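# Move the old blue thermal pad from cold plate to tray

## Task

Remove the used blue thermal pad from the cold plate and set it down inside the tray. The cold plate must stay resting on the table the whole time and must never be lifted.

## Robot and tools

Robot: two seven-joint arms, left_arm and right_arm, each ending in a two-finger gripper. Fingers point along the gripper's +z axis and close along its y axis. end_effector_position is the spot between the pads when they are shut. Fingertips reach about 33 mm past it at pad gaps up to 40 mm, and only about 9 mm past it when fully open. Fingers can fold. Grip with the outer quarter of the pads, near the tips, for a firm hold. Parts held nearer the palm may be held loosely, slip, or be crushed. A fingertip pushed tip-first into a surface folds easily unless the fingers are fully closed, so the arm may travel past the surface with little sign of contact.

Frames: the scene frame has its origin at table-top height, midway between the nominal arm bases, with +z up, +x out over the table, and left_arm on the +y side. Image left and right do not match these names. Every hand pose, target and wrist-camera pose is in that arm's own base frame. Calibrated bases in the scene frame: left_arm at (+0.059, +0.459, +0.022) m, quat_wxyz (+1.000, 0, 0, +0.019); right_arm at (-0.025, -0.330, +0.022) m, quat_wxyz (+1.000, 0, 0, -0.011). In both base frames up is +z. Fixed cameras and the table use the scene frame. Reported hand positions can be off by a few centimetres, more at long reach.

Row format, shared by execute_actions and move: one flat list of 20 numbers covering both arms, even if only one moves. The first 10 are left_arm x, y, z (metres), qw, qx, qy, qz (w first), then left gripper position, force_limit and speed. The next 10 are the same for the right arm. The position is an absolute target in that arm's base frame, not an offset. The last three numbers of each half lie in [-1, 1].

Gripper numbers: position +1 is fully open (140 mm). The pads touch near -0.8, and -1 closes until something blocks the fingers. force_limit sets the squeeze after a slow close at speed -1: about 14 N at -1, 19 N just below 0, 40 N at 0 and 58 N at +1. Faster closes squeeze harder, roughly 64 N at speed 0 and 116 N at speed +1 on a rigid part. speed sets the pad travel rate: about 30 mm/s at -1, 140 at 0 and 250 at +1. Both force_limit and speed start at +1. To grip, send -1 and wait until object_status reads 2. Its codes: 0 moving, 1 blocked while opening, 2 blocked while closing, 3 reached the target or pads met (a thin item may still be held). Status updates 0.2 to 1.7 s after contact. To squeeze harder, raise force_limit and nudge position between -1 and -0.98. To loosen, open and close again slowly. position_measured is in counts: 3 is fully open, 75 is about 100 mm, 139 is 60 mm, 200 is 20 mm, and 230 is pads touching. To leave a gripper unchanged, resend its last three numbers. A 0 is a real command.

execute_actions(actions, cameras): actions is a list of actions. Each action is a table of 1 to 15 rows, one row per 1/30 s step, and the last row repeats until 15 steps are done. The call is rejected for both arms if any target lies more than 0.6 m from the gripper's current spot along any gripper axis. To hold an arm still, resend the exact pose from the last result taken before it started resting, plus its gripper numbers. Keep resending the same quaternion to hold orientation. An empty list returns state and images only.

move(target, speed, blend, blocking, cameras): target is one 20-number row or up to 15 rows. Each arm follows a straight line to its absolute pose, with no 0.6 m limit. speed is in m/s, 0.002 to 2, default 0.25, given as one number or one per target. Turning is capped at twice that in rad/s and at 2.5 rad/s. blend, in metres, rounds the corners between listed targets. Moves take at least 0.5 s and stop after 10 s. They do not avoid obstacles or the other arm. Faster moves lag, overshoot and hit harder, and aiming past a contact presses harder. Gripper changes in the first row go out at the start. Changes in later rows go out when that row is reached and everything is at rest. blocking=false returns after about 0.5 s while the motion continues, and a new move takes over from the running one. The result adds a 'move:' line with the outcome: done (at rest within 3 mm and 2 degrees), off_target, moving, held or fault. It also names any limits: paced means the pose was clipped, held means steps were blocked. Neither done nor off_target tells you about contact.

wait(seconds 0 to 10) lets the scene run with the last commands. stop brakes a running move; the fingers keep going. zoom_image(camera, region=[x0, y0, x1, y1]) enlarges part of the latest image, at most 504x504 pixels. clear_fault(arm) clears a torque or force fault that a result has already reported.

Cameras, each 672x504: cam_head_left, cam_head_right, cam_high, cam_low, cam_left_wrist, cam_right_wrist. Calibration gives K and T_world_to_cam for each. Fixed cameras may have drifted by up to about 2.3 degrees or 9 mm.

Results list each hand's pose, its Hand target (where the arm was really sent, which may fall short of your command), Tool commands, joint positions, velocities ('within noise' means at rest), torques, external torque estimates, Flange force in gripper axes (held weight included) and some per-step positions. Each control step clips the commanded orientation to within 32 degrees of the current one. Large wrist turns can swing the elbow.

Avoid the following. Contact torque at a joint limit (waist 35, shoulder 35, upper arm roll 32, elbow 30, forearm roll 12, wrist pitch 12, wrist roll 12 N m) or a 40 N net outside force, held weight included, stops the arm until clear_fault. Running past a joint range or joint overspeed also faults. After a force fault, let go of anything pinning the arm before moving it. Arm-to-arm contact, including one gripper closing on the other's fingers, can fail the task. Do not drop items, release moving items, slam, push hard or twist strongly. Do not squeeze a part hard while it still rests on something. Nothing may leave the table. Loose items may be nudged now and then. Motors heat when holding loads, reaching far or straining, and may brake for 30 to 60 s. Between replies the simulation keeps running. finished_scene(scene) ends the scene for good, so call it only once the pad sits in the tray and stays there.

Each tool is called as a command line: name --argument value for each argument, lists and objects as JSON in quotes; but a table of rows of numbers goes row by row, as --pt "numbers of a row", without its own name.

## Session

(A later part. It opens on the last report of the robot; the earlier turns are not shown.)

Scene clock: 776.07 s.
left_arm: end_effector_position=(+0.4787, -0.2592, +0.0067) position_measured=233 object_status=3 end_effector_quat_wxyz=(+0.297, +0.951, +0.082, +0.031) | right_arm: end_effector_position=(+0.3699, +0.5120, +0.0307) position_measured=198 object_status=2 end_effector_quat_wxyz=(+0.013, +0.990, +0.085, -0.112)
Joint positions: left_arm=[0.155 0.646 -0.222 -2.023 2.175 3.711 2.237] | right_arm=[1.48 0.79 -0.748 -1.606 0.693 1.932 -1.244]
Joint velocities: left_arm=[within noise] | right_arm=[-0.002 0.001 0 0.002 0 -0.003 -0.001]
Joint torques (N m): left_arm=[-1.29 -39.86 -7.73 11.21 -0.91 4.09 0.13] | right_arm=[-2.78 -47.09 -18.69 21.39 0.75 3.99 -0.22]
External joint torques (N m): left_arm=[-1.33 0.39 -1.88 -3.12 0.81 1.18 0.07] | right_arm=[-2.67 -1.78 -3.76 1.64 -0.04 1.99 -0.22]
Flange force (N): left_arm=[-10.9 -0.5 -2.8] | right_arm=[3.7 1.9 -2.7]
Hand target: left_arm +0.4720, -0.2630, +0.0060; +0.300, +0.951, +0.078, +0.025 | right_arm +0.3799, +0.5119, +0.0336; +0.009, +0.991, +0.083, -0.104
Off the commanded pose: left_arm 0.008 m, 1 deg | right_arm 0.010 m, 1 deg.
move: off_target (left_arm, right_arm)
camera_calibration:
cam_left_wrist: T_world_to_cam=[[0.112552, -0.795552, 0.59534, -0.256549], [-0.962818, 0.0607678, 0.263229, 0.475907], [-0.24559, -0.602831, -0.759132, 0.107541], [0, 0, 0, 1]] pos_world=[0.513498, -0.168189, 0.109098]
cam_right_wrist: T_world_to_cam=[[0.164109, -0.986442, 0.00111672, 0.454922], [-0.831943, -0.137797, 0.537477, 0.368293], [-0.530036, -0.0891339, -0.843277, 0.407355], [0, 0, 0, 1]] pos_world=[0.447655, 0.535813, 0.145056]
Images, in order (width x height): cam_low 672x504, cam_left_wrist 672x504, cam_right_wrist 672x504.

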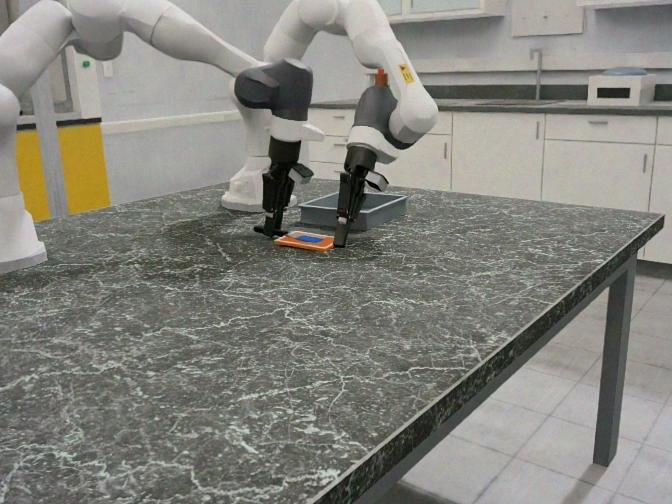

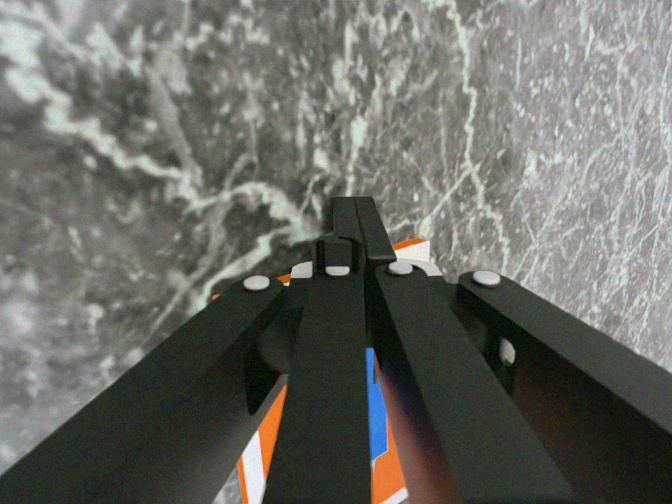

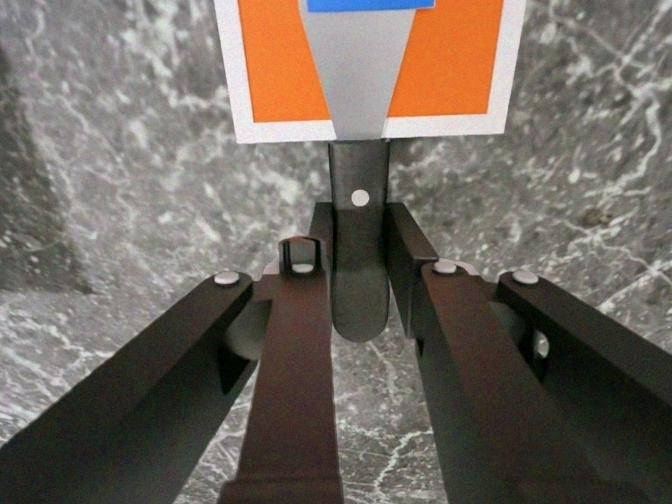

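move --pt "0.472 -0.263 0.006 0.2997 0.9505 0.0782 0.0247 -1 -0.05 0 0.372 0.512 0.0425 0.0117 0.987 0.0826 -0.139 -1 0.2 -1" --pt "0.472 -0.263 0.006 0.2997 0.9505 0.0782 0.0247 -1 -0.05 0 0.389 0.516 0.0415 0.0117 0.987 0.0826 -0.139 -1 0.2 -1" --speed 0.02 --cameras '["cam_low","cam_left_wrist","cam_right_wrist"]'

zoom_image --camera "cam_low" --region '[235, 180, 355, 260]'

Scene clock: 788.17 s.
left_arm: end_effector_position=(+0.4818, -0.2577, +0.0068) position_measured=233 object_status=3 end_effector_quat_wxyz=(+0.296, +0.951, +0.083, +0.034) | right_arm: end_effector_position=(+0.3760, +0.5157, +0.0381) position_measured=198 object_status=2 end_effector_quat_wxyz=(+0.017, +0.985, +0.087, -0.150)
Joint positions: left_arm=[0.158 0.646 -0.223 -2.021 2.175 3.706 2.237] | right_arm=[1.388 0.848 -0.72 -1.461 0.705 1.793 -1.244]
Joint velocities: left_arm=[within noise] | right_arm=[-0.002 0 -0.001 0.001 0.002 -0.004 0.001]
Joint torques (N m): left_arm=[-2.08 -39.35 -7.97 10.05 -0.48 4.74 0.04] | right_arm=[-3.14 -50.18 -19.39 22.06 0.79 4.37 -0.11]
External joint torques (N m): left_arm=[-2.13 1.02 -2.11 -4.42 1.26 1.84 -0.02] | right_arm=[-3.22 -1.68 -4.91 1.9 -0.11 2.59 -0.1]
Flange force (N): left_arm=[-11.9 0.3 -3.8] | right_arm=[5.1 1.6 -3.0]
Hand target: left_arm +0.4721, -0.2629, +0.0060; +0.300, +0.951, +0.078, +0.025 | right_arm +0.3889, +0.5158, +0.0417; +0.012, +0.987, +0.083, -0.139
Off the commanded pose: left_arm 0.011 m, 1 deg | right_arm 0.013 m, 1 deg.
move: off_target (left_arm, right_arm)
camera_calibration:
cam_left_wrist: T_world_to_cam=[[0.112856, -0.796728, 0.593706, -0.25614], [-0.964515, 0.0556971, 0.258086, 0.478318], [-0.238692, -0.601765, -0.762171, 0.106235], [0, 0, 0, 1]] pos_world=[0.515609, -0.166787, 0.109594]
cam_right_wrist: T_world_to_cam=[[0.168311, -0.985731, 0.00258535, 0.455488], [-0.78807, -0.132984, 0.60105, 0.348492], [-0.592129, -0.103201, -0.799207, 0.446035], [0, 0, 0, 1]] pos_world=[0.462083, 0.541363, 0.145835]
Images, in order (width x height): cam_low 672x504, cam_left_wrist 672x504, cam_right_wrist 672x504.

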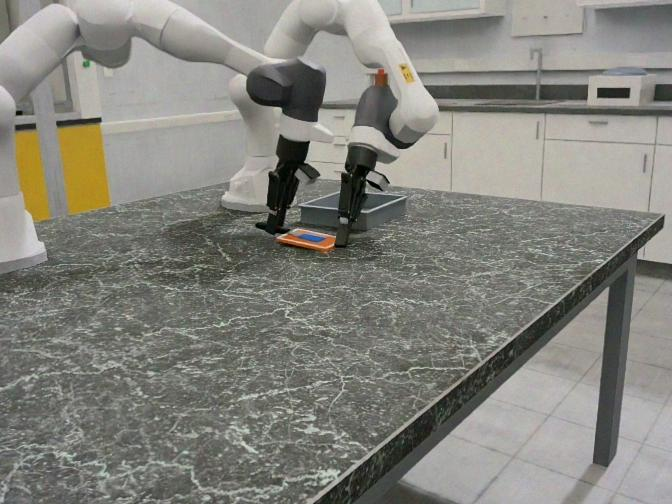

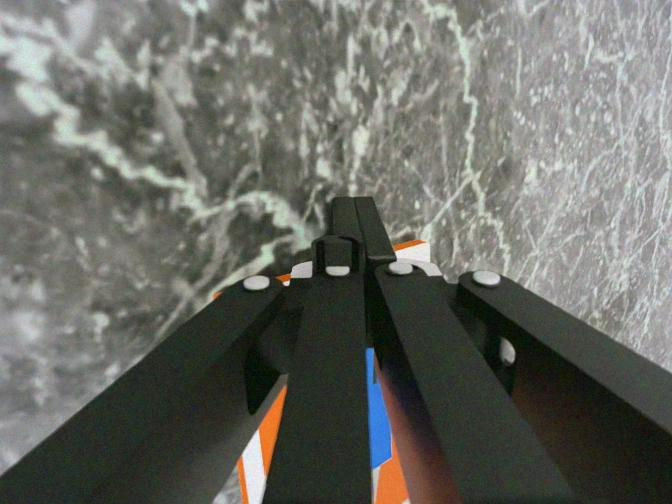

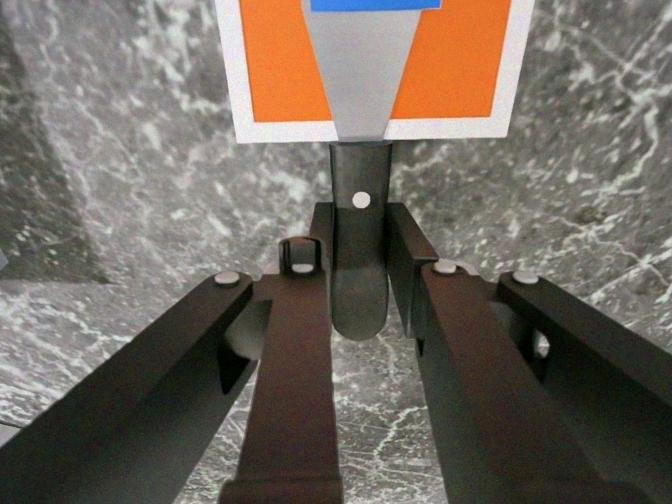

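Scaled by 4.200 from the camera's 672x504 image, which has a finer 960x720 frame.

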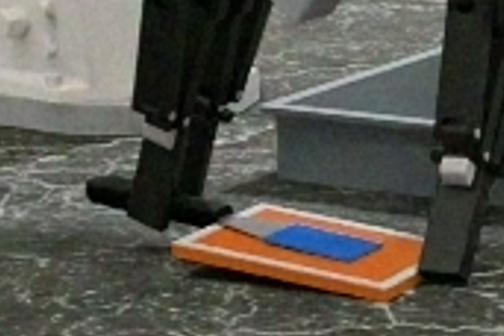

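move --target '[0.464,-0.263,0.006,0.2997,0.9505,0.0782,0.0247,-1,-0.05,0,0.394,0.517,0.037,0.0100,0.9895,0.083,-0.118,-1,0.2,-1]' --speed 0.02 --cameras '["cam_low","cam_right_wrist"]'

zoom_image --camera "cam_low" --region '[235, 180, 355, 260]'

Scene clock: 799.67 s.
left_arm: end_effector_position=(+0.4796, -0.2548, +0.0069) position_measured=233 object_status=3 end_effector_quat_wxyz=(+0.294, +0.951, +0.088, +0.040) | right_arm: end_effector_position=(+0.3734, +0.5164, +0.0337) position_measured=198 object_status=2 end_effector_quat_wxyz=(+0.017, +0.986, +0.087, -0.138)
Joint positions: left_arm=[0.193 0.634 -0.255 -2.049 2.174 3.678 2.246] | right_arm=[1.435 0.85 -0.754 -1.496 0.724 1.824 -1.253]
Joint velocities: within noise
Joint torques (N m): left_arm=[-2.89 -37.99 -9.89 7.39 0.02 5.69 0.21] | right_arm=[-3.91 -49.26 -22.42 21.6 0.28 5.95 -0.16]
External joint torques (N m): left_arm=[-3.05 1.64 -3.68 -6.93 1.73 2.8 0.15] | right_arm=[-4.11 -1.55 -7.11 1.68 -0.6 4.08 -0.15]
Flange force (N): left_arm=[-21.0 -1.2 -5.2] | right_arm=[3.3 5.2 -1.8]
Hand target: left_arm +0.4641, -0.2629, +0.0061; +0.300, +0.951, +0.078, +0.025 | right_arm +0.3937, +0.5165, +0.0376; +0.010, +0.989, +0.083, -0.118
Off the commanded pose: left_arm 0.018 m, 2 deg | right_arm 0.021 m, 3 deg.
move: off_target (left_arm, right_arm)
camera_calibration:
cam_right_wrist: T_world_to_cam=[[0.170109, -0.985411, 0.00532981, 0.455793], [-0.801908, -0.135284, 0.581929, 0.356103], [-0.572718, -0.103265, -0.813222, 0.434315], [0, 0, 0, 1]] pos_world=[0.456768, 0.542168, 0.143539]
Images, in order (width x height): cam_low 672x504, cam_right_wrist 672x504.

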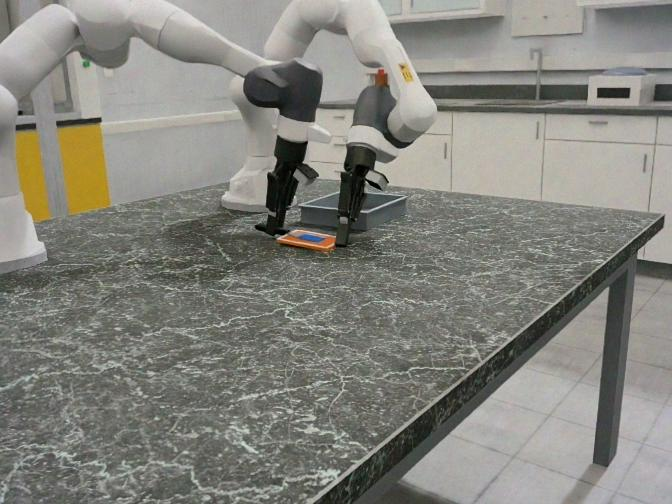

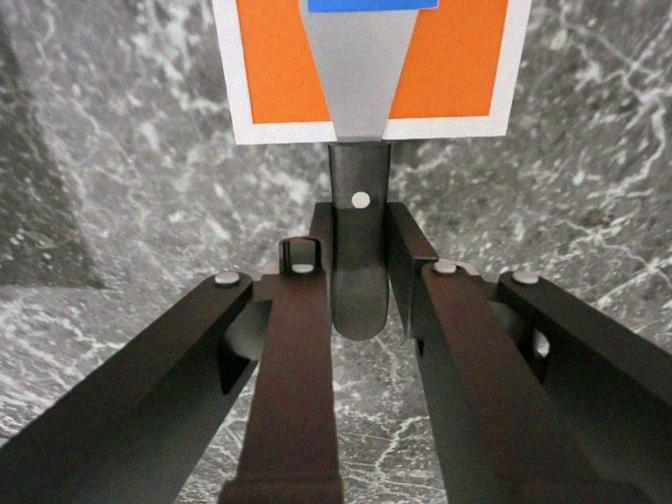

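Scaled by 4.200 from the camera's 672x504 image, which has a finer 960x720 frame.

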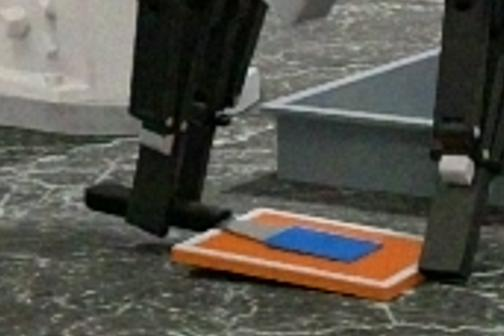

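move --target '[0.476,-0.263,0.006,0.2997,0.9505,0.0782,0.0247,-1,-0.05,0,0.365,0.5125,0.0345,0.0117,0.987,0.0826,-0.139,-1,0.2,-1]' --speed 0.03 --cameras '["cam_low","cam_right_wrist"]'

zoom_image --camera "cam_low" --region '[245, 190, 345, 257]'

zoom_image --camera "cam_right_wrist" --region '[200, 0, 540, 255]'

Scene clock: 815.53 s.
left_arm: end_effector_position=(+0.4778, -0.2625, +0.0065) position_measured=233 object_status=3 end_effector_quat_wxyz=(+0.299, +0.951, +0.078, +0.028) | right_arm: end_effector_position=(+0.3661, +0.5104, +0.0335) position_measured=198 object_status=2 end_effector_quat_wxyz=(+0.014, +0.987, +0.082, -0.139)
Joint positions: left_arm=[0.148 0.654 -0.222 -2.011 2.184 3.719 2.228] | right_arm=[1.463 0.825 -0.769 -1.553 0.732 1.845 -1.257]
Joint velocities: left_arm=[-0.002 0.001 0.003 0 0 0.004 -0.004] | right_arm=[within noise]
Joint torques (N m): left_arm=[-0.43 -41.14 -5.79 14.9 -1.88 3.04 -0.24] | right_arm=[1.43 -49.11 -15.31 18.95 1.43 1.79 -0.11]
External joint torques (N m): left_arm=[-0.38 -0.46 0.21 0.44 -0.14 0.12 -0.3] | right_arm=[1.46 -2.86 0.2 -0.68 0.57 -0.06 -0.1]
Flange force (N): left_arm=[3.4 2.8 -1.0] | right_arm=[-12.9 7.4 -0.4]
Hand target: left_arm +0.4760, -0.2630, +0.0060; +0.300, +0.950, +0.078, +0.025 | right_arm +0.3650, +0.5125, +0.0345; +0.012, +0.987, +0.083, -0.139
Off the commanded pose: left_arm 0.002 m, 0 deg | right_arm 0.003 m, 0 deg.
move: done
camera_calibration:
cam_right_wrist: T_world_to_cam=[[0.157784, -0.987473, 0.000999114, 0.456842], [-0.802526, -0.127642, 0.582803, 0.345818], [-0.575375, -0.0927587, -0.812613, 0.424974], [0, 0, 0, 1]] pos_world=[0.449965, 0.53468, 0.143339]
Images, in order (width x height): cam_low 672x504, cam_right_wrist 672x504.

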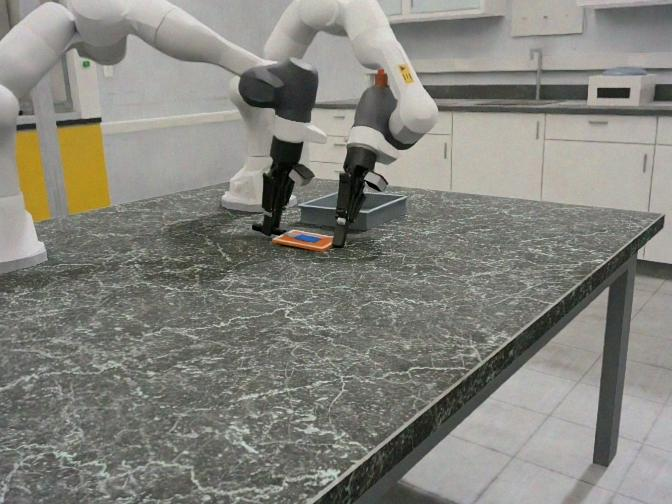

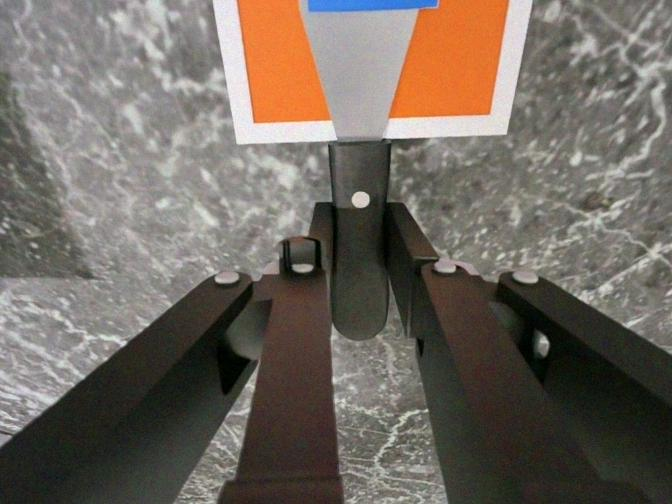

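Scaled by 5.040 from the camera's 672x504 image, which has a finer 960x720 frame.

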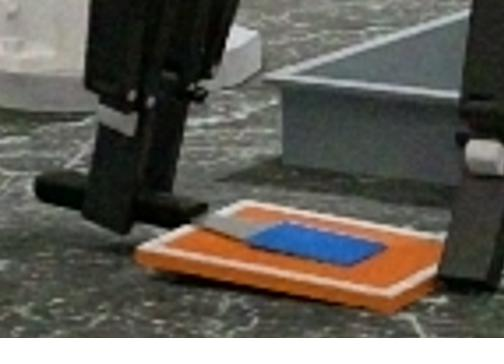

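Scaled by 1.482 from the camera's 672x504 image, which has a finer 960x720 frame.

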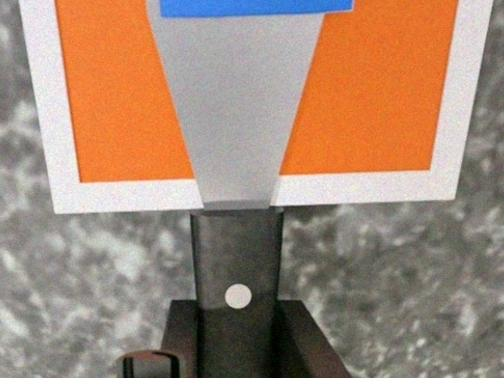

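move --pt "0.485 -0.235 0.07 0.2997 0.9505 0.0782 0.0247 -1 -0.05 0 0.365 0.5125 0.0345 0.0117 0.987 0.0826 -0.139 -1 0.2 -1" --pt "0.362 -0.22 0.07 0.2997 0.9505 0.0782 0.0247 -1 -0.05 0 0.365 0.5125 0.0345 0.0117 0.987 0.0826 -0.139 -1 0.2 -1" --pt "0.36 -0.252 0.035 0.2997 0.9505 0.0782 0.0247 -1 -0.05 0 0.365 0.5125 0.0345 0.0117 0.987 0.0826 -0.139 -1 0.2 -1" --speed 0.08

zoom_image --camera "cam_low" --region '[245, 180, 345, 257]'

Scene clock: 837.43 s.
left_arm: end_effector_position=(+0.3597, -0.2522, +0.0361) position_measured=233 object_status=3 end_effector_quat_wxyz=(+0.300, +0.950, +0.078, +0.023) | right_arm: end_effector_position=(+0.3659, +0.5106, +0.0335) position_measured=198 object_status=2 end_effector_quat_wxyz=(+0.014, +0.987, +0.082, -0.139)
Joint positions: left_arm=[0.423 0.38 -0.426 -2.529 1.921 3.625 2.598] | right_arm=[1.463 0.824 -0.769 -1.553 0.732 1.846 -1.257]
Joint velocities: left_arm=[0.001 0 0 0 0.001 0 0.006] | right_arm=[within noise]
Joint torques (N m): left_arm=[0.71 -27.84 -5.3 11.14 -1.56 3.04 0.18] | right_arm=[1.28 -49.02 -15.34 19.4 1.28 1.73 -0.08]
External joint torques (N m): left_arm=[0.7 -0.34 -0.26 -0.09 -0.6 -0.27 0.12] | right_arm=[1.17 -2.53 0.15 -0.4 0.41 -0.14 -0.07]
Flange force (N): left_arm=[0.0 0.0 0.0] | right_arm=[-10.3 5.7 -0.9]
Hand target: left_arm +0.3600, -0.2520, +0.0350; +0.299, +0.951, +0.078, +0.024 | right_arm +0.3650, +0.5125, +0.0345; +0.012, +0.987, +0.083, -0.139
Off the commanded pose: left_arm 0.001 m, 0 deg | right_arm 0.002 m, 0 deg.
move: done
camera_calibration:
cam_left_wrist: T_world_to_cam=[[0.10951, -0.793393, 0.598778, -0.253606], [-0.958779, 0.0745935, 0.274189, 0.354828], [-0.262204, -0.604122, -0.75252, 0.110223], [0, 0, 0, 1]] pos_world=[0.396875, -0.16109, 0.137509]
cam_right_wrist: T_world_to_cam=[[0.157727, -0.987483, 0.00044812, 0.45697], [-0.802599, -0.127932, 0.582639, 0.346007], [-0.575289, -0.0922574, -0.812731, 0.424546], [0, 0, 0, 1]] pos_world=[0.449865, 0.534683, 0.14324]

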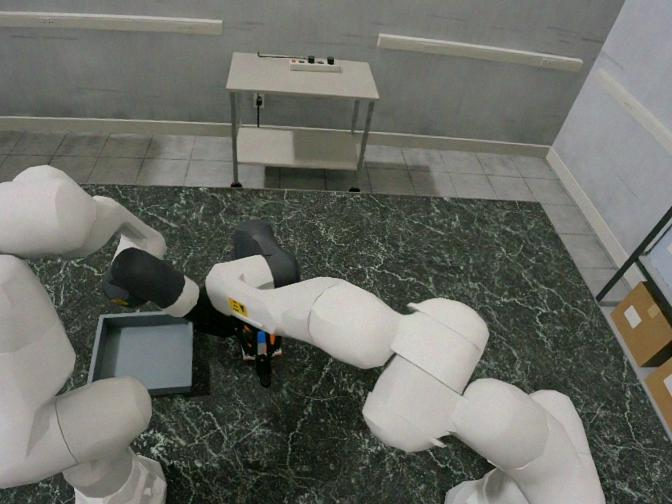

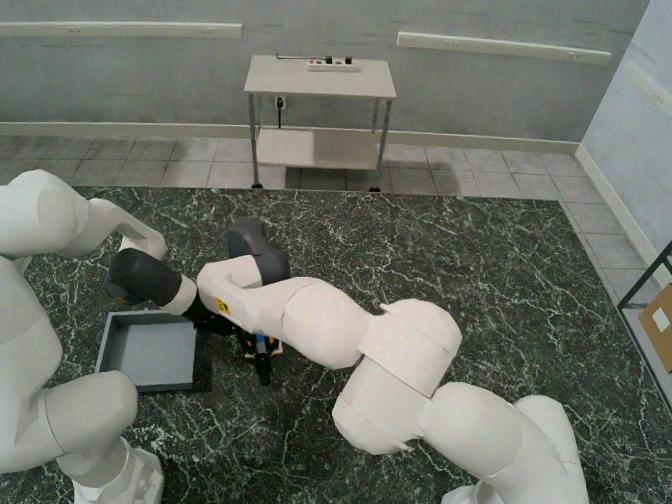

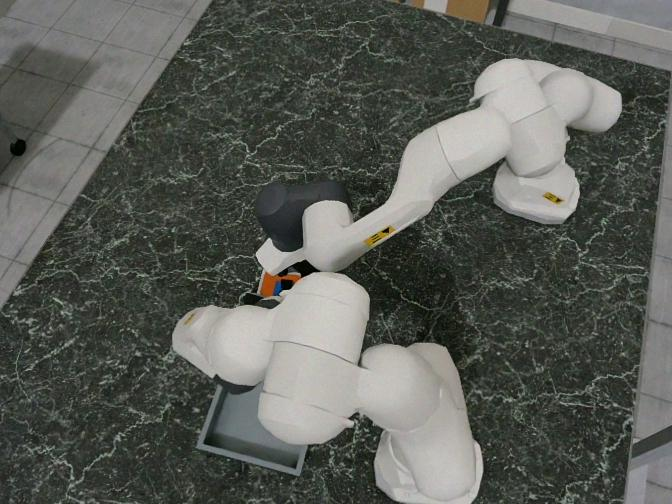

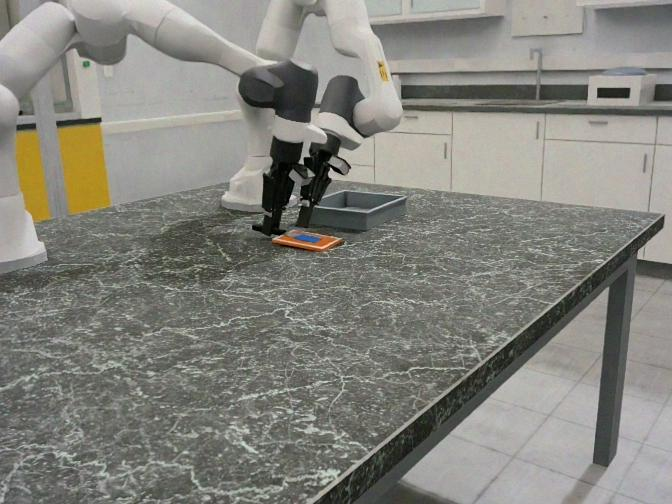

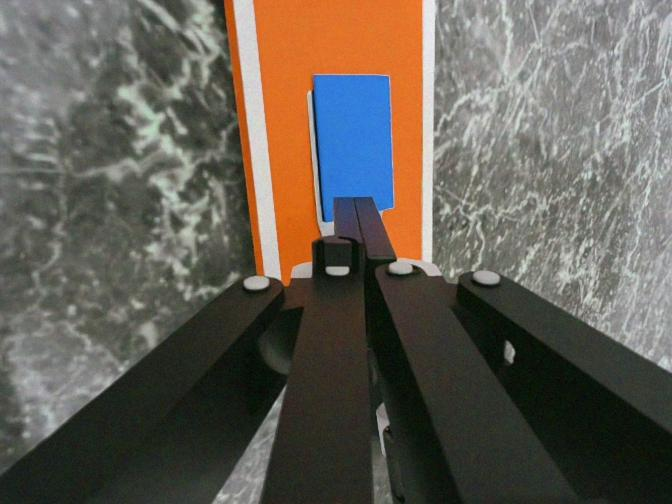

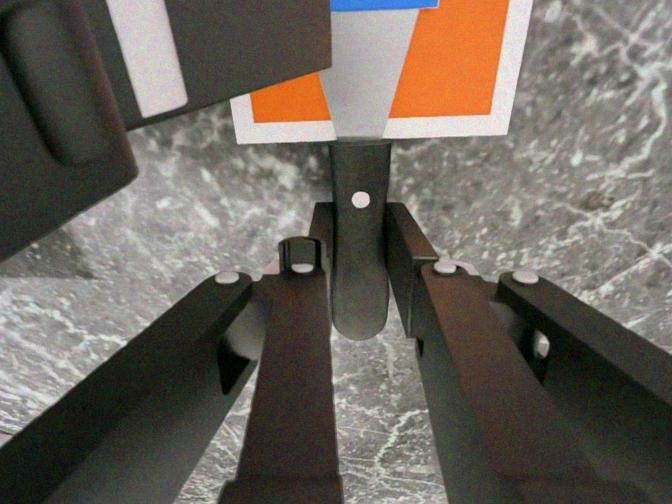

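Scaled by 5.040 from the camera's 672x504 image, which has a finer 960x720 frame.

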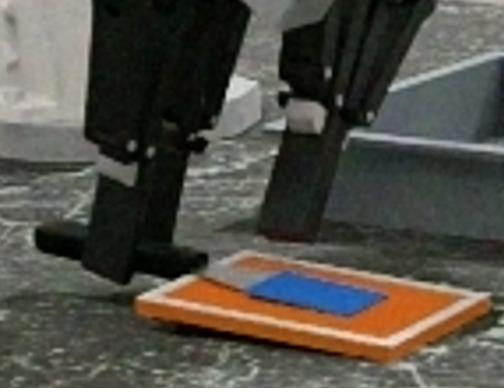

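move --pt "0.355 -0.232 0.035 0.2997 0.9505 0.0782 0.0247 -1 -0.05 0 0.365 0.5125 0.0345 0.0117 0.987 0.0826 -0.139 -1 0.2 -1" --pt "0.355 -0.232 0.019 0.2997 0.9505 0.0782 0.0247 -1 -0.05 0 0.365 0.5125 0.0345 0.0117 0.987 0.0826 -0.139 -1 0.2 -1" --speed 0.04 --cameras '["cam_left_wrist","cam_low","cam_right_wrist"]'

zoom_image --camera "cam_low" --region '[245, 180, 345, 257]'

Scene clock: 847.50 s.
left_arm: end_effector_position=(+0.3546, -0.2325, +0.0203) position_measured=233 object_status=3 end_effector_quat_wxyz=(+0.300, +0.950, +0.078, +0.023) | right_arm: end_effector_position=(+0.3659, +0.5106, +0.0335) position_measured=198 object_status=2 end_effector_quat_wxyz=(+0.014, +0.987, +0.082, -0.139)
Joint positions: left_arm=[0.515 0.427 -0.447 -2.557 1.906 3.6 2.707] | right_arm=[1.463 0.824 -0.768 -1.553 0.732 1.846 -1.257]
Joint velocities: left_arm=[-0.001 -0.001 0 -0.001 0 -0.001 0.007] | right_arm=[within noise]
Joint torques (N m): left_arm=[0.74 -27.47 -5.86 9.78 -1.31 2.98 0.25] | right_arm=[1.23 -49 -15.3 19.48 1.26 1.73 -0.09]
External joint torques (N m): left_arm=[0.79 -0.35 -0.05 -0.01 -0.6 -0.42 0.19] | right_arm=[1.14 -2.81 0.1 -0.16 0.4 -0.12 -0.08]
Flange force (N): left_arm=[0.0 0.0 0.0] | right_arm=[-10.1 5.5 -1.5]
Hand target: left_arm +0.3550, -0.2320, +0.0191; +0.299, +0.951, +0.078, +0.024 | right_arm +0.3650, +0.5125, +0.0345; +0.012, +0.987, +0.083, -0.139
Off the commanded pose: left_arm 0.001 m, 0 deg | right_arm 0.002 m, 0 deg.
move: done
camera_calibration:
cam_left_wrist: T_world_to_cam=[[0.109274, -0.792801, 0.599604, -0.227755], [-0.958669, 0.0753657, 0.274361, 0.352962], [-0.262703, -0.604802, -0.751798, 0.108918], [0, 0, 0, 1]] pos_world=[0.391874, -0.141292, 0.121608]
cam_right_wrist: T_world_to_cam=[[0.157669, -0.987492, 0.000368627, 0.457127], [-0.802606, -0.127931, 0.582629, 0.345944], [-0.575294, -0.0921583, -0.812738, 0.424448], [0, 0, 0, 1]] pos_world=[0.449765, 0.534783, 0.14324]
Images, in order (width x height): cam_low 672x504, cam_left_wrist 672x504, cam_right_wrist 672x504.

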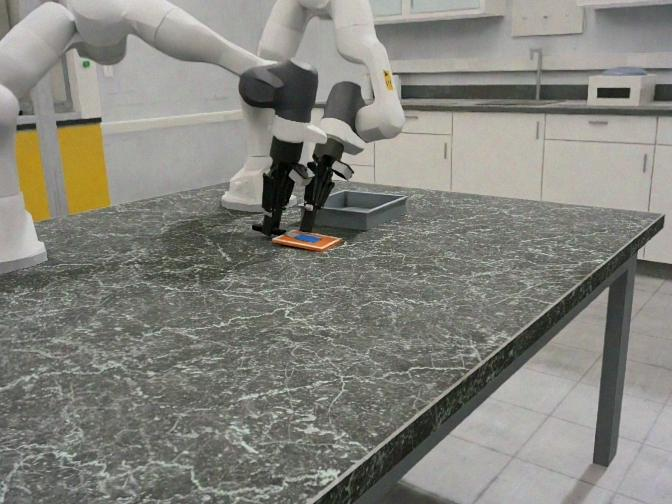

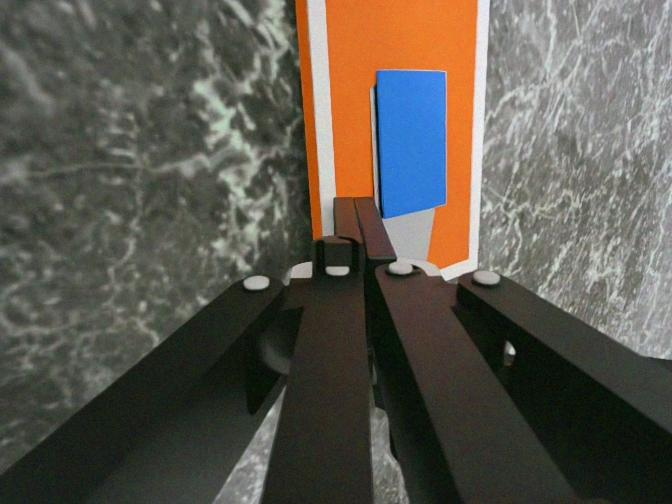

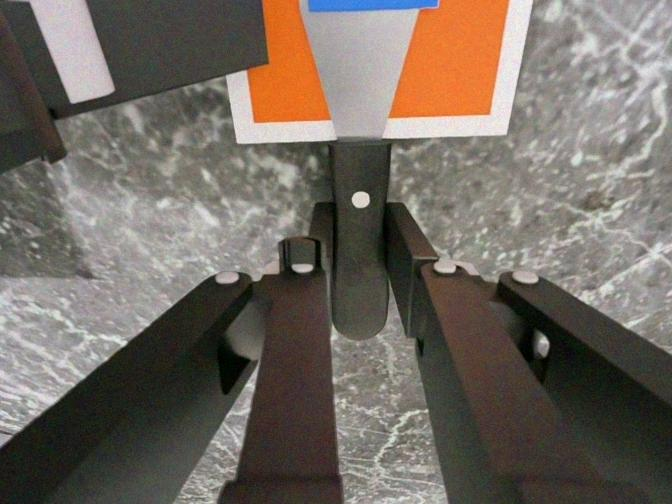

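Scaled by 5.040 from the camera's 672x504 image, which has a finer 960x720 frame.

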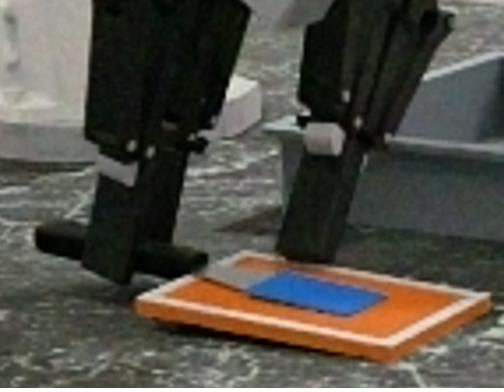

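move --target '[0.35,-0.234,0.005,0.2997,0.9505,0.0782,0.0247,-1,-0.05,0,0.365,0.5125,0.0345,0.0117,0.987,0.0826,-0.139,-1,0.2,-1]' --speed 0.03 --cameras '["cam_low"]'

move --target '[0.35,-0.234,0.0,0.2997,0.9505,0.0782,0.0247,-1,-0.05,0,0.371,0.514,0.0475,0.0141,0.981,0.0821,-0.174,-1,0.2,-1]' --speed 0.03 --cameras '["cam_left_wrist","cam_low","cam_right_wrist"]'

zoom_image --camera "cam_low" --region '[245, 180, 345, 257]'

Scene clock: 857.23 s.
left_arm: end_effector_position=(+0.3520, -0.2356, +0.0117) position_measured=233 object_status=3 end_effector_quat_wxyz=(+0.307, +0.948, +0.078, +0.024) | right_arm: end_effector_position=(+0.3649, +0.5095, +0.0321) position_measured=198 object_status=2 end_effector_quat_wxyz=(+0.015, +0.987, +0.081, -0.140)
Joint positions: left_arm=[0.582 0.473 -0.498 -2.58 1.846 3.564 2.807] | right_arm=[1.463 0.824 -0.767 -1.556 0.732 1.846 -1.257]
Joint velocities: left_arm=[-0.001 0.001 -0.001 -0.001 -0.001 0.001 0.005] | right_arm=[within noise]
Joint torques (N m): left_arm=[-1.19 -23.88 -6.86 7.51 -0.98 0.57 0.23] | right_arm=[1.74 -49.49 -15.68 21.02 1.41 1.88 -0.08]
External joint torques (N m): left_arm=[-1.2 2.73 -0.08 -1.32 -0.5 -2.89 0.17] | right_arm=[1.73 -3.16 -0.2 1.36 0.55 0.03 -0.07]
Flange force (N): left_arm=[0.0 0.0 0.0] | right_arm=[-7.0 1.6 -3.3]
Hand target: left_arm +0.3499, -0.2339, +0.0053; +0.299, +0.951, +0.078, +0.022 | right_arm +0.3650, +0.5125, +0.0345; +0.012, +0.987, +0.083, -0.139
Off the commanded pose: left_arm 0.007 m, 1 deg | right_arm 0.004 m, 0 deg.
move: off_target (left_arm, right_arm)
Images, in order (width x height): cam_low 672x504.

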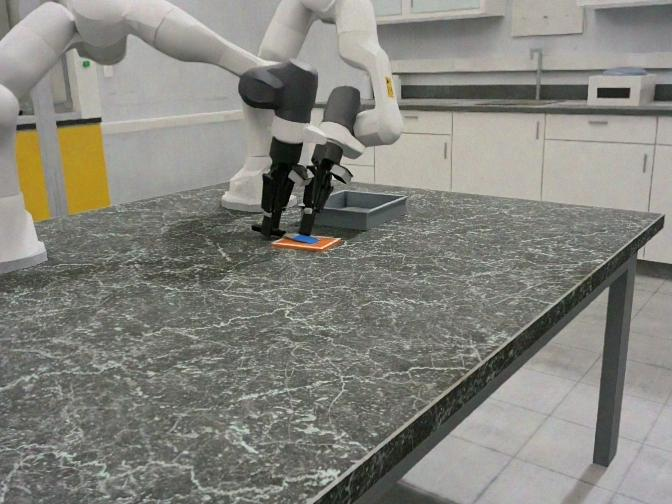

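Scene clock: 859.23 s.
left_arm: end_effector_position=(+0.3535, -0.2377, +0.0111) position_measured=233 object_status=3 end_effector_quat_wxyz=(+0.313, +0.946, +0.077, +0.026) | right_arm: end_effector_position=(+0.3713, +0.5099, +0.0442) position_measured=198 object_status=2 end_effector_quat_wxyz=(+0.018, +0.981, +0.080, -0.175)
Joint positions: left_arm=[0.596 0.487 -0.504 -2.592 1.8 3.564 2.869] | right_arm=[1.373 0.863 -0.736 -1.431 0.732 1.721 -1.249]
Joint velocities: left_arm=[0 0.001 -0.001 0 -0.002 0 0.005] | right_arm=[within noise]
Joint torques (N m): left_arm=[-2.22 -22.11 -6.19 6.25 -0.7 -1.26 0.35] | right_arm=[1.42 -51.82 -14.5 22.14 1.68 2 -0.08]
External joint torques (N m): left_arm=[-2.24 4.42 0.8 -2.2 -0.33 -4.76 0.29] | right_arm=[1.66 -3.26 0.34 2.36 0.73 0.39 -0.07]
Flange force (N): left_arm=[0.0 0.0 0.0] | right_arm=[-3.2 -1.9 -3.3]
Hand target: left_arm +0.3498, -0.2337, +0.0005; +0.299, +0.951, +0.078, +0.024 | right_arm +0.3710, +0.5140, +0.0475; +0.014, +0.981, +0.082, -0.174
Off the commanded pose: left_arm 0.012 m, 2 deg | right_arm 0.005 m, 0 deg.
move: off_target (left_arm, right_arm)
camera_calibration:
cam_left_wrist: T_world_to_cam=[[0.105595, -0.777115, 0.620437, -0.221302], [-0.960984, 0.0806591, 0.264583, 0.357001], [-0.255655, -0.624169, -0.738278, 0.0913466], [0, 0, 0, 1]] pos_world=[0.389794, -0.143757, 0.110287]
cam_right_wrist: T_world_to_cam=[[0.155688, -0.987802, 0.00282052, 0.456303], [-0.758705, -0.11775, 0.640704, 0.319925], [-0.632557, -0.10189, -0.767783, 0.460544], [0, 0, 0, 1]] pos_world=[0.463008, 0.535333, 0.147333]
Images, in order (width x height): cam_low 672x504, cam_left_wrist 672x504, cam_right_wrist 672x504.

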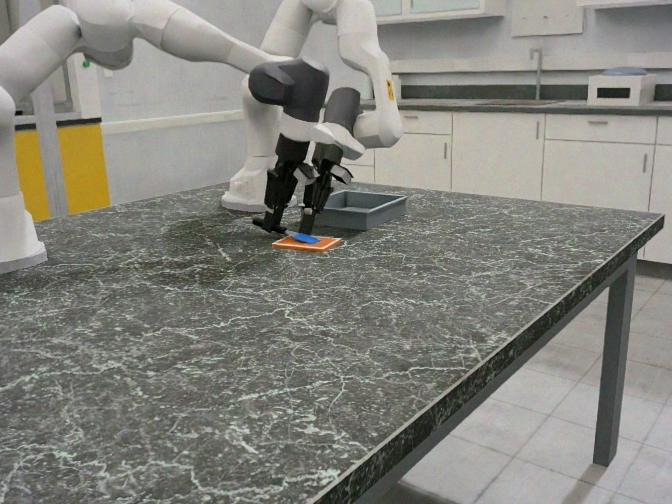

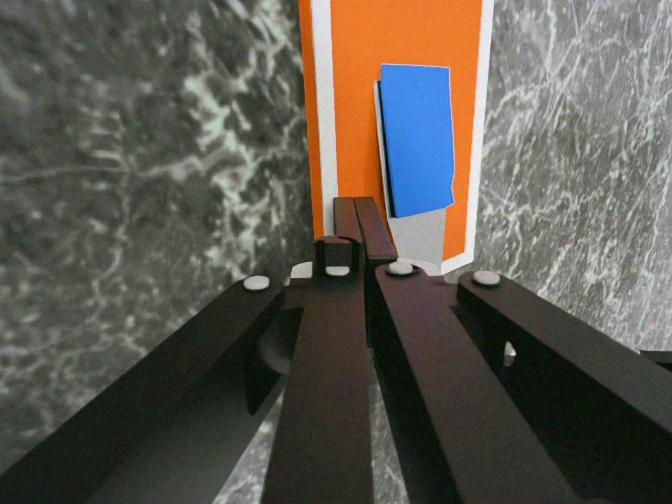

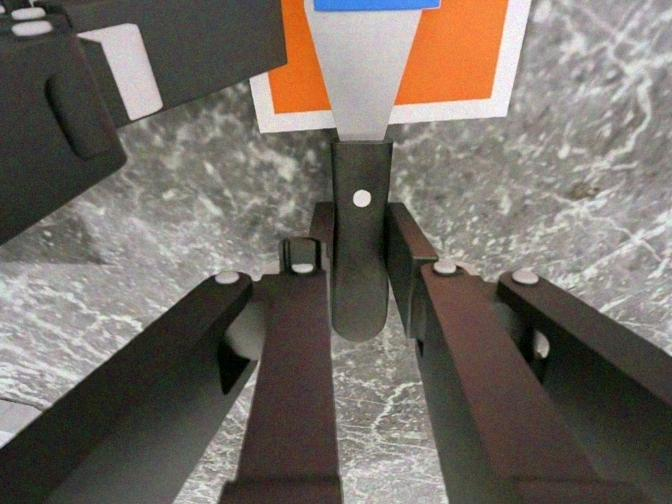

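Scaled by 5.040 from the camera's 672x504 image, which has a finer 960x720 frame.

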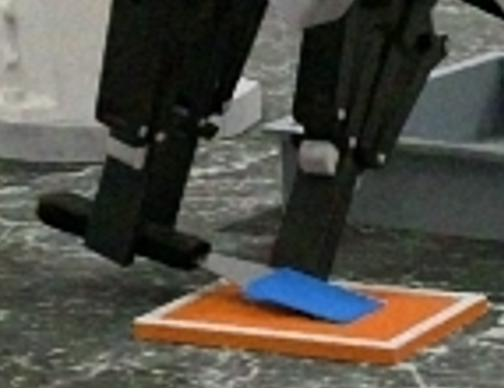

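move --target '[0.35,-0.234,0.0,0.2997,0.9505,0.0782,0.0247,-1,-0.05,0,0.388,0.5175,0.0465,0.0141,0.981,0.0821,-0.174,-1,0.2,-1]' --speed 0.03 --cameras '["cam_left_wrist","cam_low","cam_right_wrist"]'

zoom_image --camera "cam_low" --region '[245, 180, 345, 257]'

Scene clock: 864.67 s.
left_arm: end_effector_position=(+0.3566, -0.2380, +0.0111) position_measured=233 object_status=3 end_effector_quat_wxyz=(+0.313, +0.946, +0.079, +0.029) | right_arm: end_effector_position=(+0.3777, +0.5138, +0.0427) position_measured=198 object_status=2 end_effector_quat_wxyz=(+0.021, +0.979, +0.085, -0.185)
Joint positions: left_arm=[0.591 0.487 -0.5 -2.592 1.781 3.565 2.884] | right_arm=[1.331 0.908 -0.722 -1.348 0.738 1.67 -1.247]
Joint velocities: left_arm=[0 0.001 0.001 -0.001 -0.001 0 0.004] | right_arm=[within noise]
Joint torques (N m): left_arm=[-2.46 -23.15 -4.32 3.82 0.42 -1.49 0.31] | right_arm=[-1.61 -52.99 -17.8 22.92 1.71 4.27 -0.02]
External joint torques (N m): left_arm=[-2.46 3.52 2.66 -4.7 0.77 -5 0.25] | right_arm=[-1.61 -2.69 -3.29 2.97 0.71 2.7 -0.01]
Flange force (N): left_arm=[0.0 0.0 0.0] | right_arm=[4.6 -2.0 -3.5]
Hand target: left_arm +0.3498, -0.2338, +0.0005; +0.300, +0.951, +0.078, +0.024 | right_arm +0.3879, +0.5173, +0.0467; +0.014, +0.981, +0.082, -0.174
Off the commanded pose: left_arm 0.014 m, 2 deg | right_arm 0.012 m, 2 deg.
move: off_target (left_arm, right_arm)
camera_calibration:
cam_left_wrist: T_world_to_cam=[[0.10707, -0.776309, 0.621193, -0.222311], [-0.962241, 0.0763513, 0.26127, 0.359447], [-0.250255, -0.625712, -0.738822, 0.089599], [0, 0, 0, 1]] pos_world=[0.3921, -0.143963, 0.110383]
cam_right_wrist: T_world_to_cam=[[0.16602, -0.986098, 0.00686005, 0.454198], [-0.744815, -0.120832, 0.656239, 0.321804], [-0.646288, -0.114059, -0.754522, 0.474646], [0, 0, 0, 1]] pos_world=[0.471037, 0.540906, 0.143834]
Images, in order (width x height): cam_low 672x504, cam_left_wrist 672x504, cam_right_wrist 672x504.

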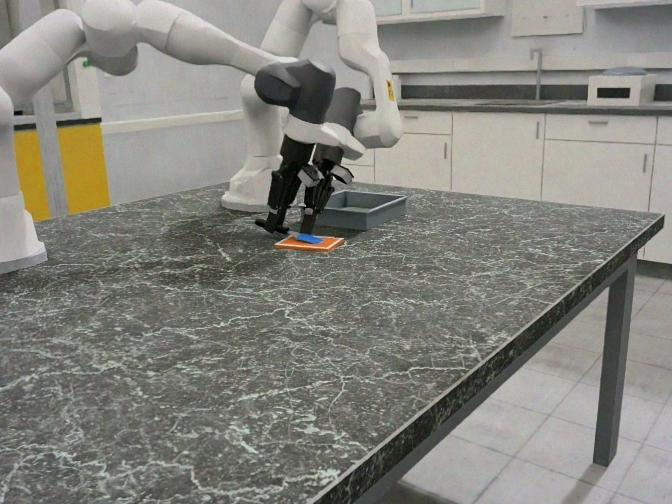

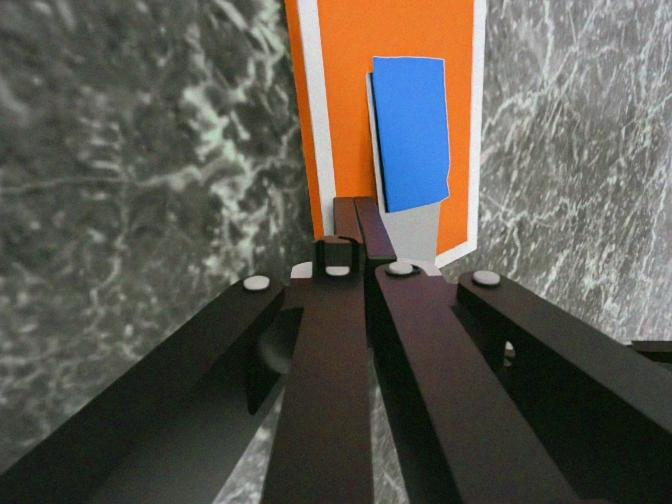

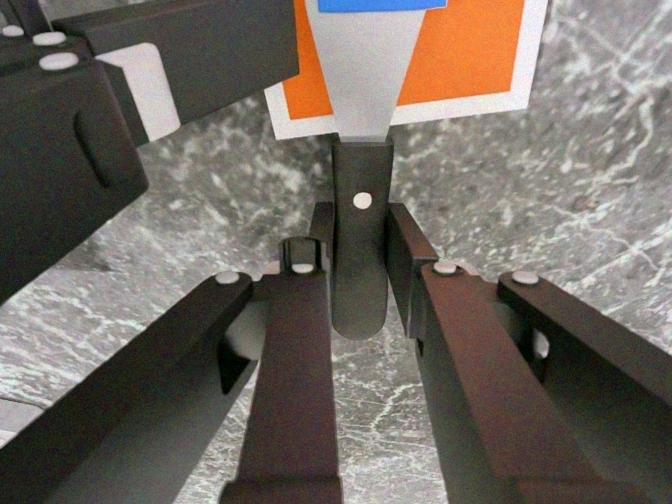

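Scaled by 5.040 from the camera's 672x504 image, which has a finer 960x720 frame.

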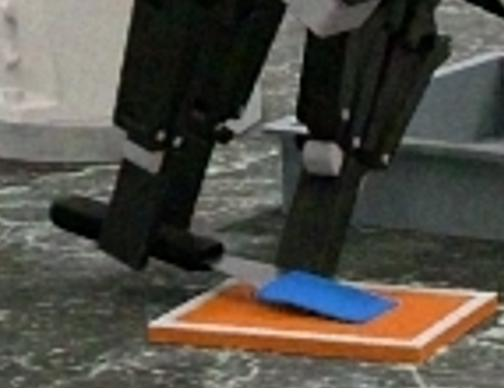

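move --target '[0.353,-0.234,-0.004,0.2997,0.9505,0.0782,0.0247,-1,-0.05,0,0.394,0.519,0.072,0.02,0.957,0.079,-0.276,-1,0.2,-1]' --speed 0.03 --cameras '["cam_left_wrist","cam_low","cam_right_wrist"]'

zoom_image --camera "cam_low" --region '[245, 180, 345, 257]'

Scene clock: 875.03 s.
left_arm: end_effector_position=(+0.3579, -0.2393, +0.0109) position_measured=233 object_status=3 end_effector_quat_wxyz=(+0.318, +0.944, +0.078, +0.028) | right_arm: end_effector_position=(+0.3931, +0.5160, +0.0708) position_measured=198 object_status=2 end_effector_quat_wxyz=(+0.024, +0.957, +0.079, -0.278)
Joint positions: left_arm=[0.528 0.483 -0.436 -2.591 1.743 3.602 2.919] | right_arm=[1.043 1.12 -0.623 -0.831 0.798 1.301 -1.151]
Joint velocities: left_arm=[within noise] | right_arm=[0 0.001 -0.001 0.001 0.001 0 0.007]
Joint torques (N m): left_arm=[-3.59 -22.12 -4.08 5.69 -0.58 -3.4 0.42] | right_arm=[0.43 -58.8 -9.55 21.37 2.59 1.95 -0.14]
External joint torques (N m): left_arm=[-3.6 5.42 2.26 -2.82 -0.27 -6.93 0.36] | right_arm=[0.27 -2.01 -0.19 1.29 1.11 0.98 -0.12]
Flange force (N): left_arm=[0.0 0.0 0.0] | right_arm=[0.0 0.0 0.0]
Hand target: left_arm +0.3527, -0.2336, -0.0031; +0.300, +0.951, +0.078, +0.024 | right_arm +0.3940, +0.5190, +0.0720; +0.020, +0.958, +0.079, -0.276
Off the commanded pose: left_arm 0.017 m, 2 deg | right_arm 0.003 m, 0 deg.
move: off_target (left_arm)
camera_calibration:
cam_left_wrist: T_world_to_cam=[[0.104343, -0.769648, 0.629885, -0.220827], [-0.962196, 0.0820868, 0.259692, 0.362241], [-0.251577, -0.63317, -0.731987, 0.087506], [0, 0, 0, 1]] pos_world=[0.393604, -0.144288, 0.109078]
cam_right_wrist: T_world_to_cam=[[0.155973, -0.987761, -0.00021732, 0.45888], [-0.608922, -0.0963252, 0.78736, 0.239812], [-0.777744, -0.122674, -0.616494, 0.552387], [0, 0, 0, 1]] pos_world=[0.50407, 0.544127, 0.151825]
Images, in order (width x height): cam_low 672x504, cam_left_wrist 672x504, cam_right_wrist 672x504.

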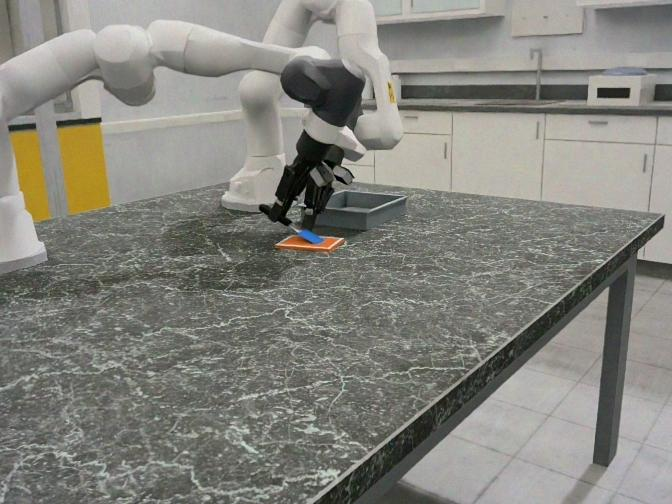

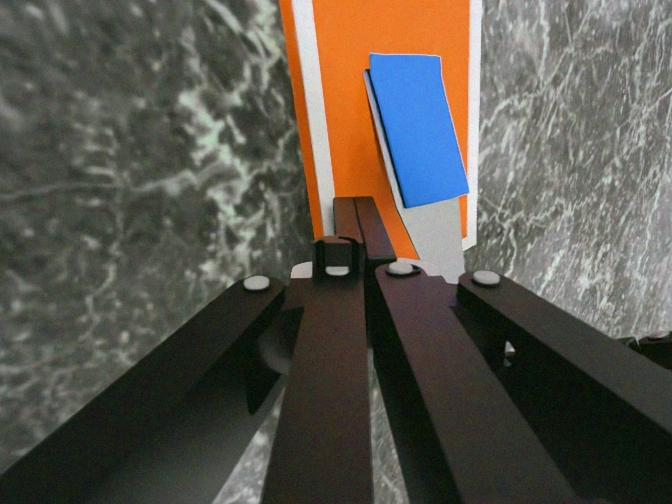

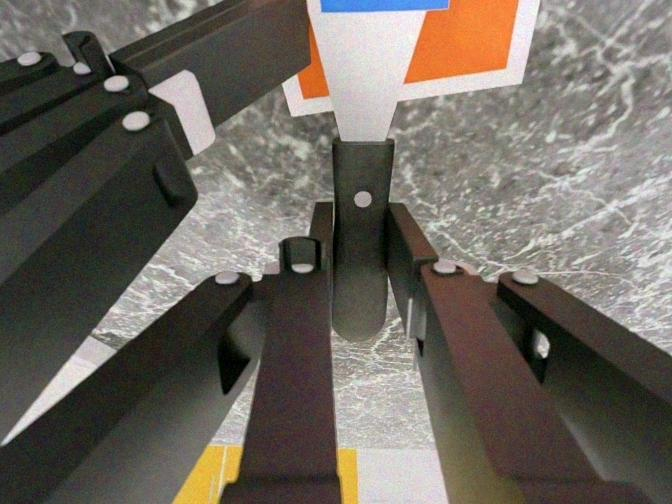

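Scaled by 5.040 from the camera's 672x504 image, which has a finer 960x720 frame.

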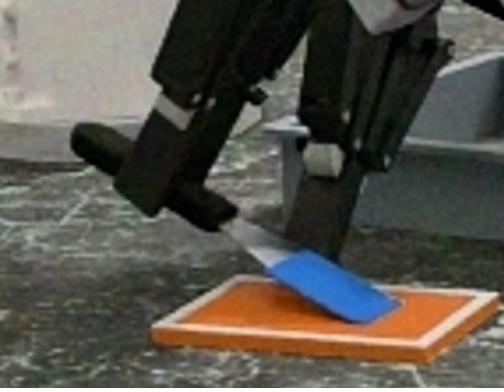

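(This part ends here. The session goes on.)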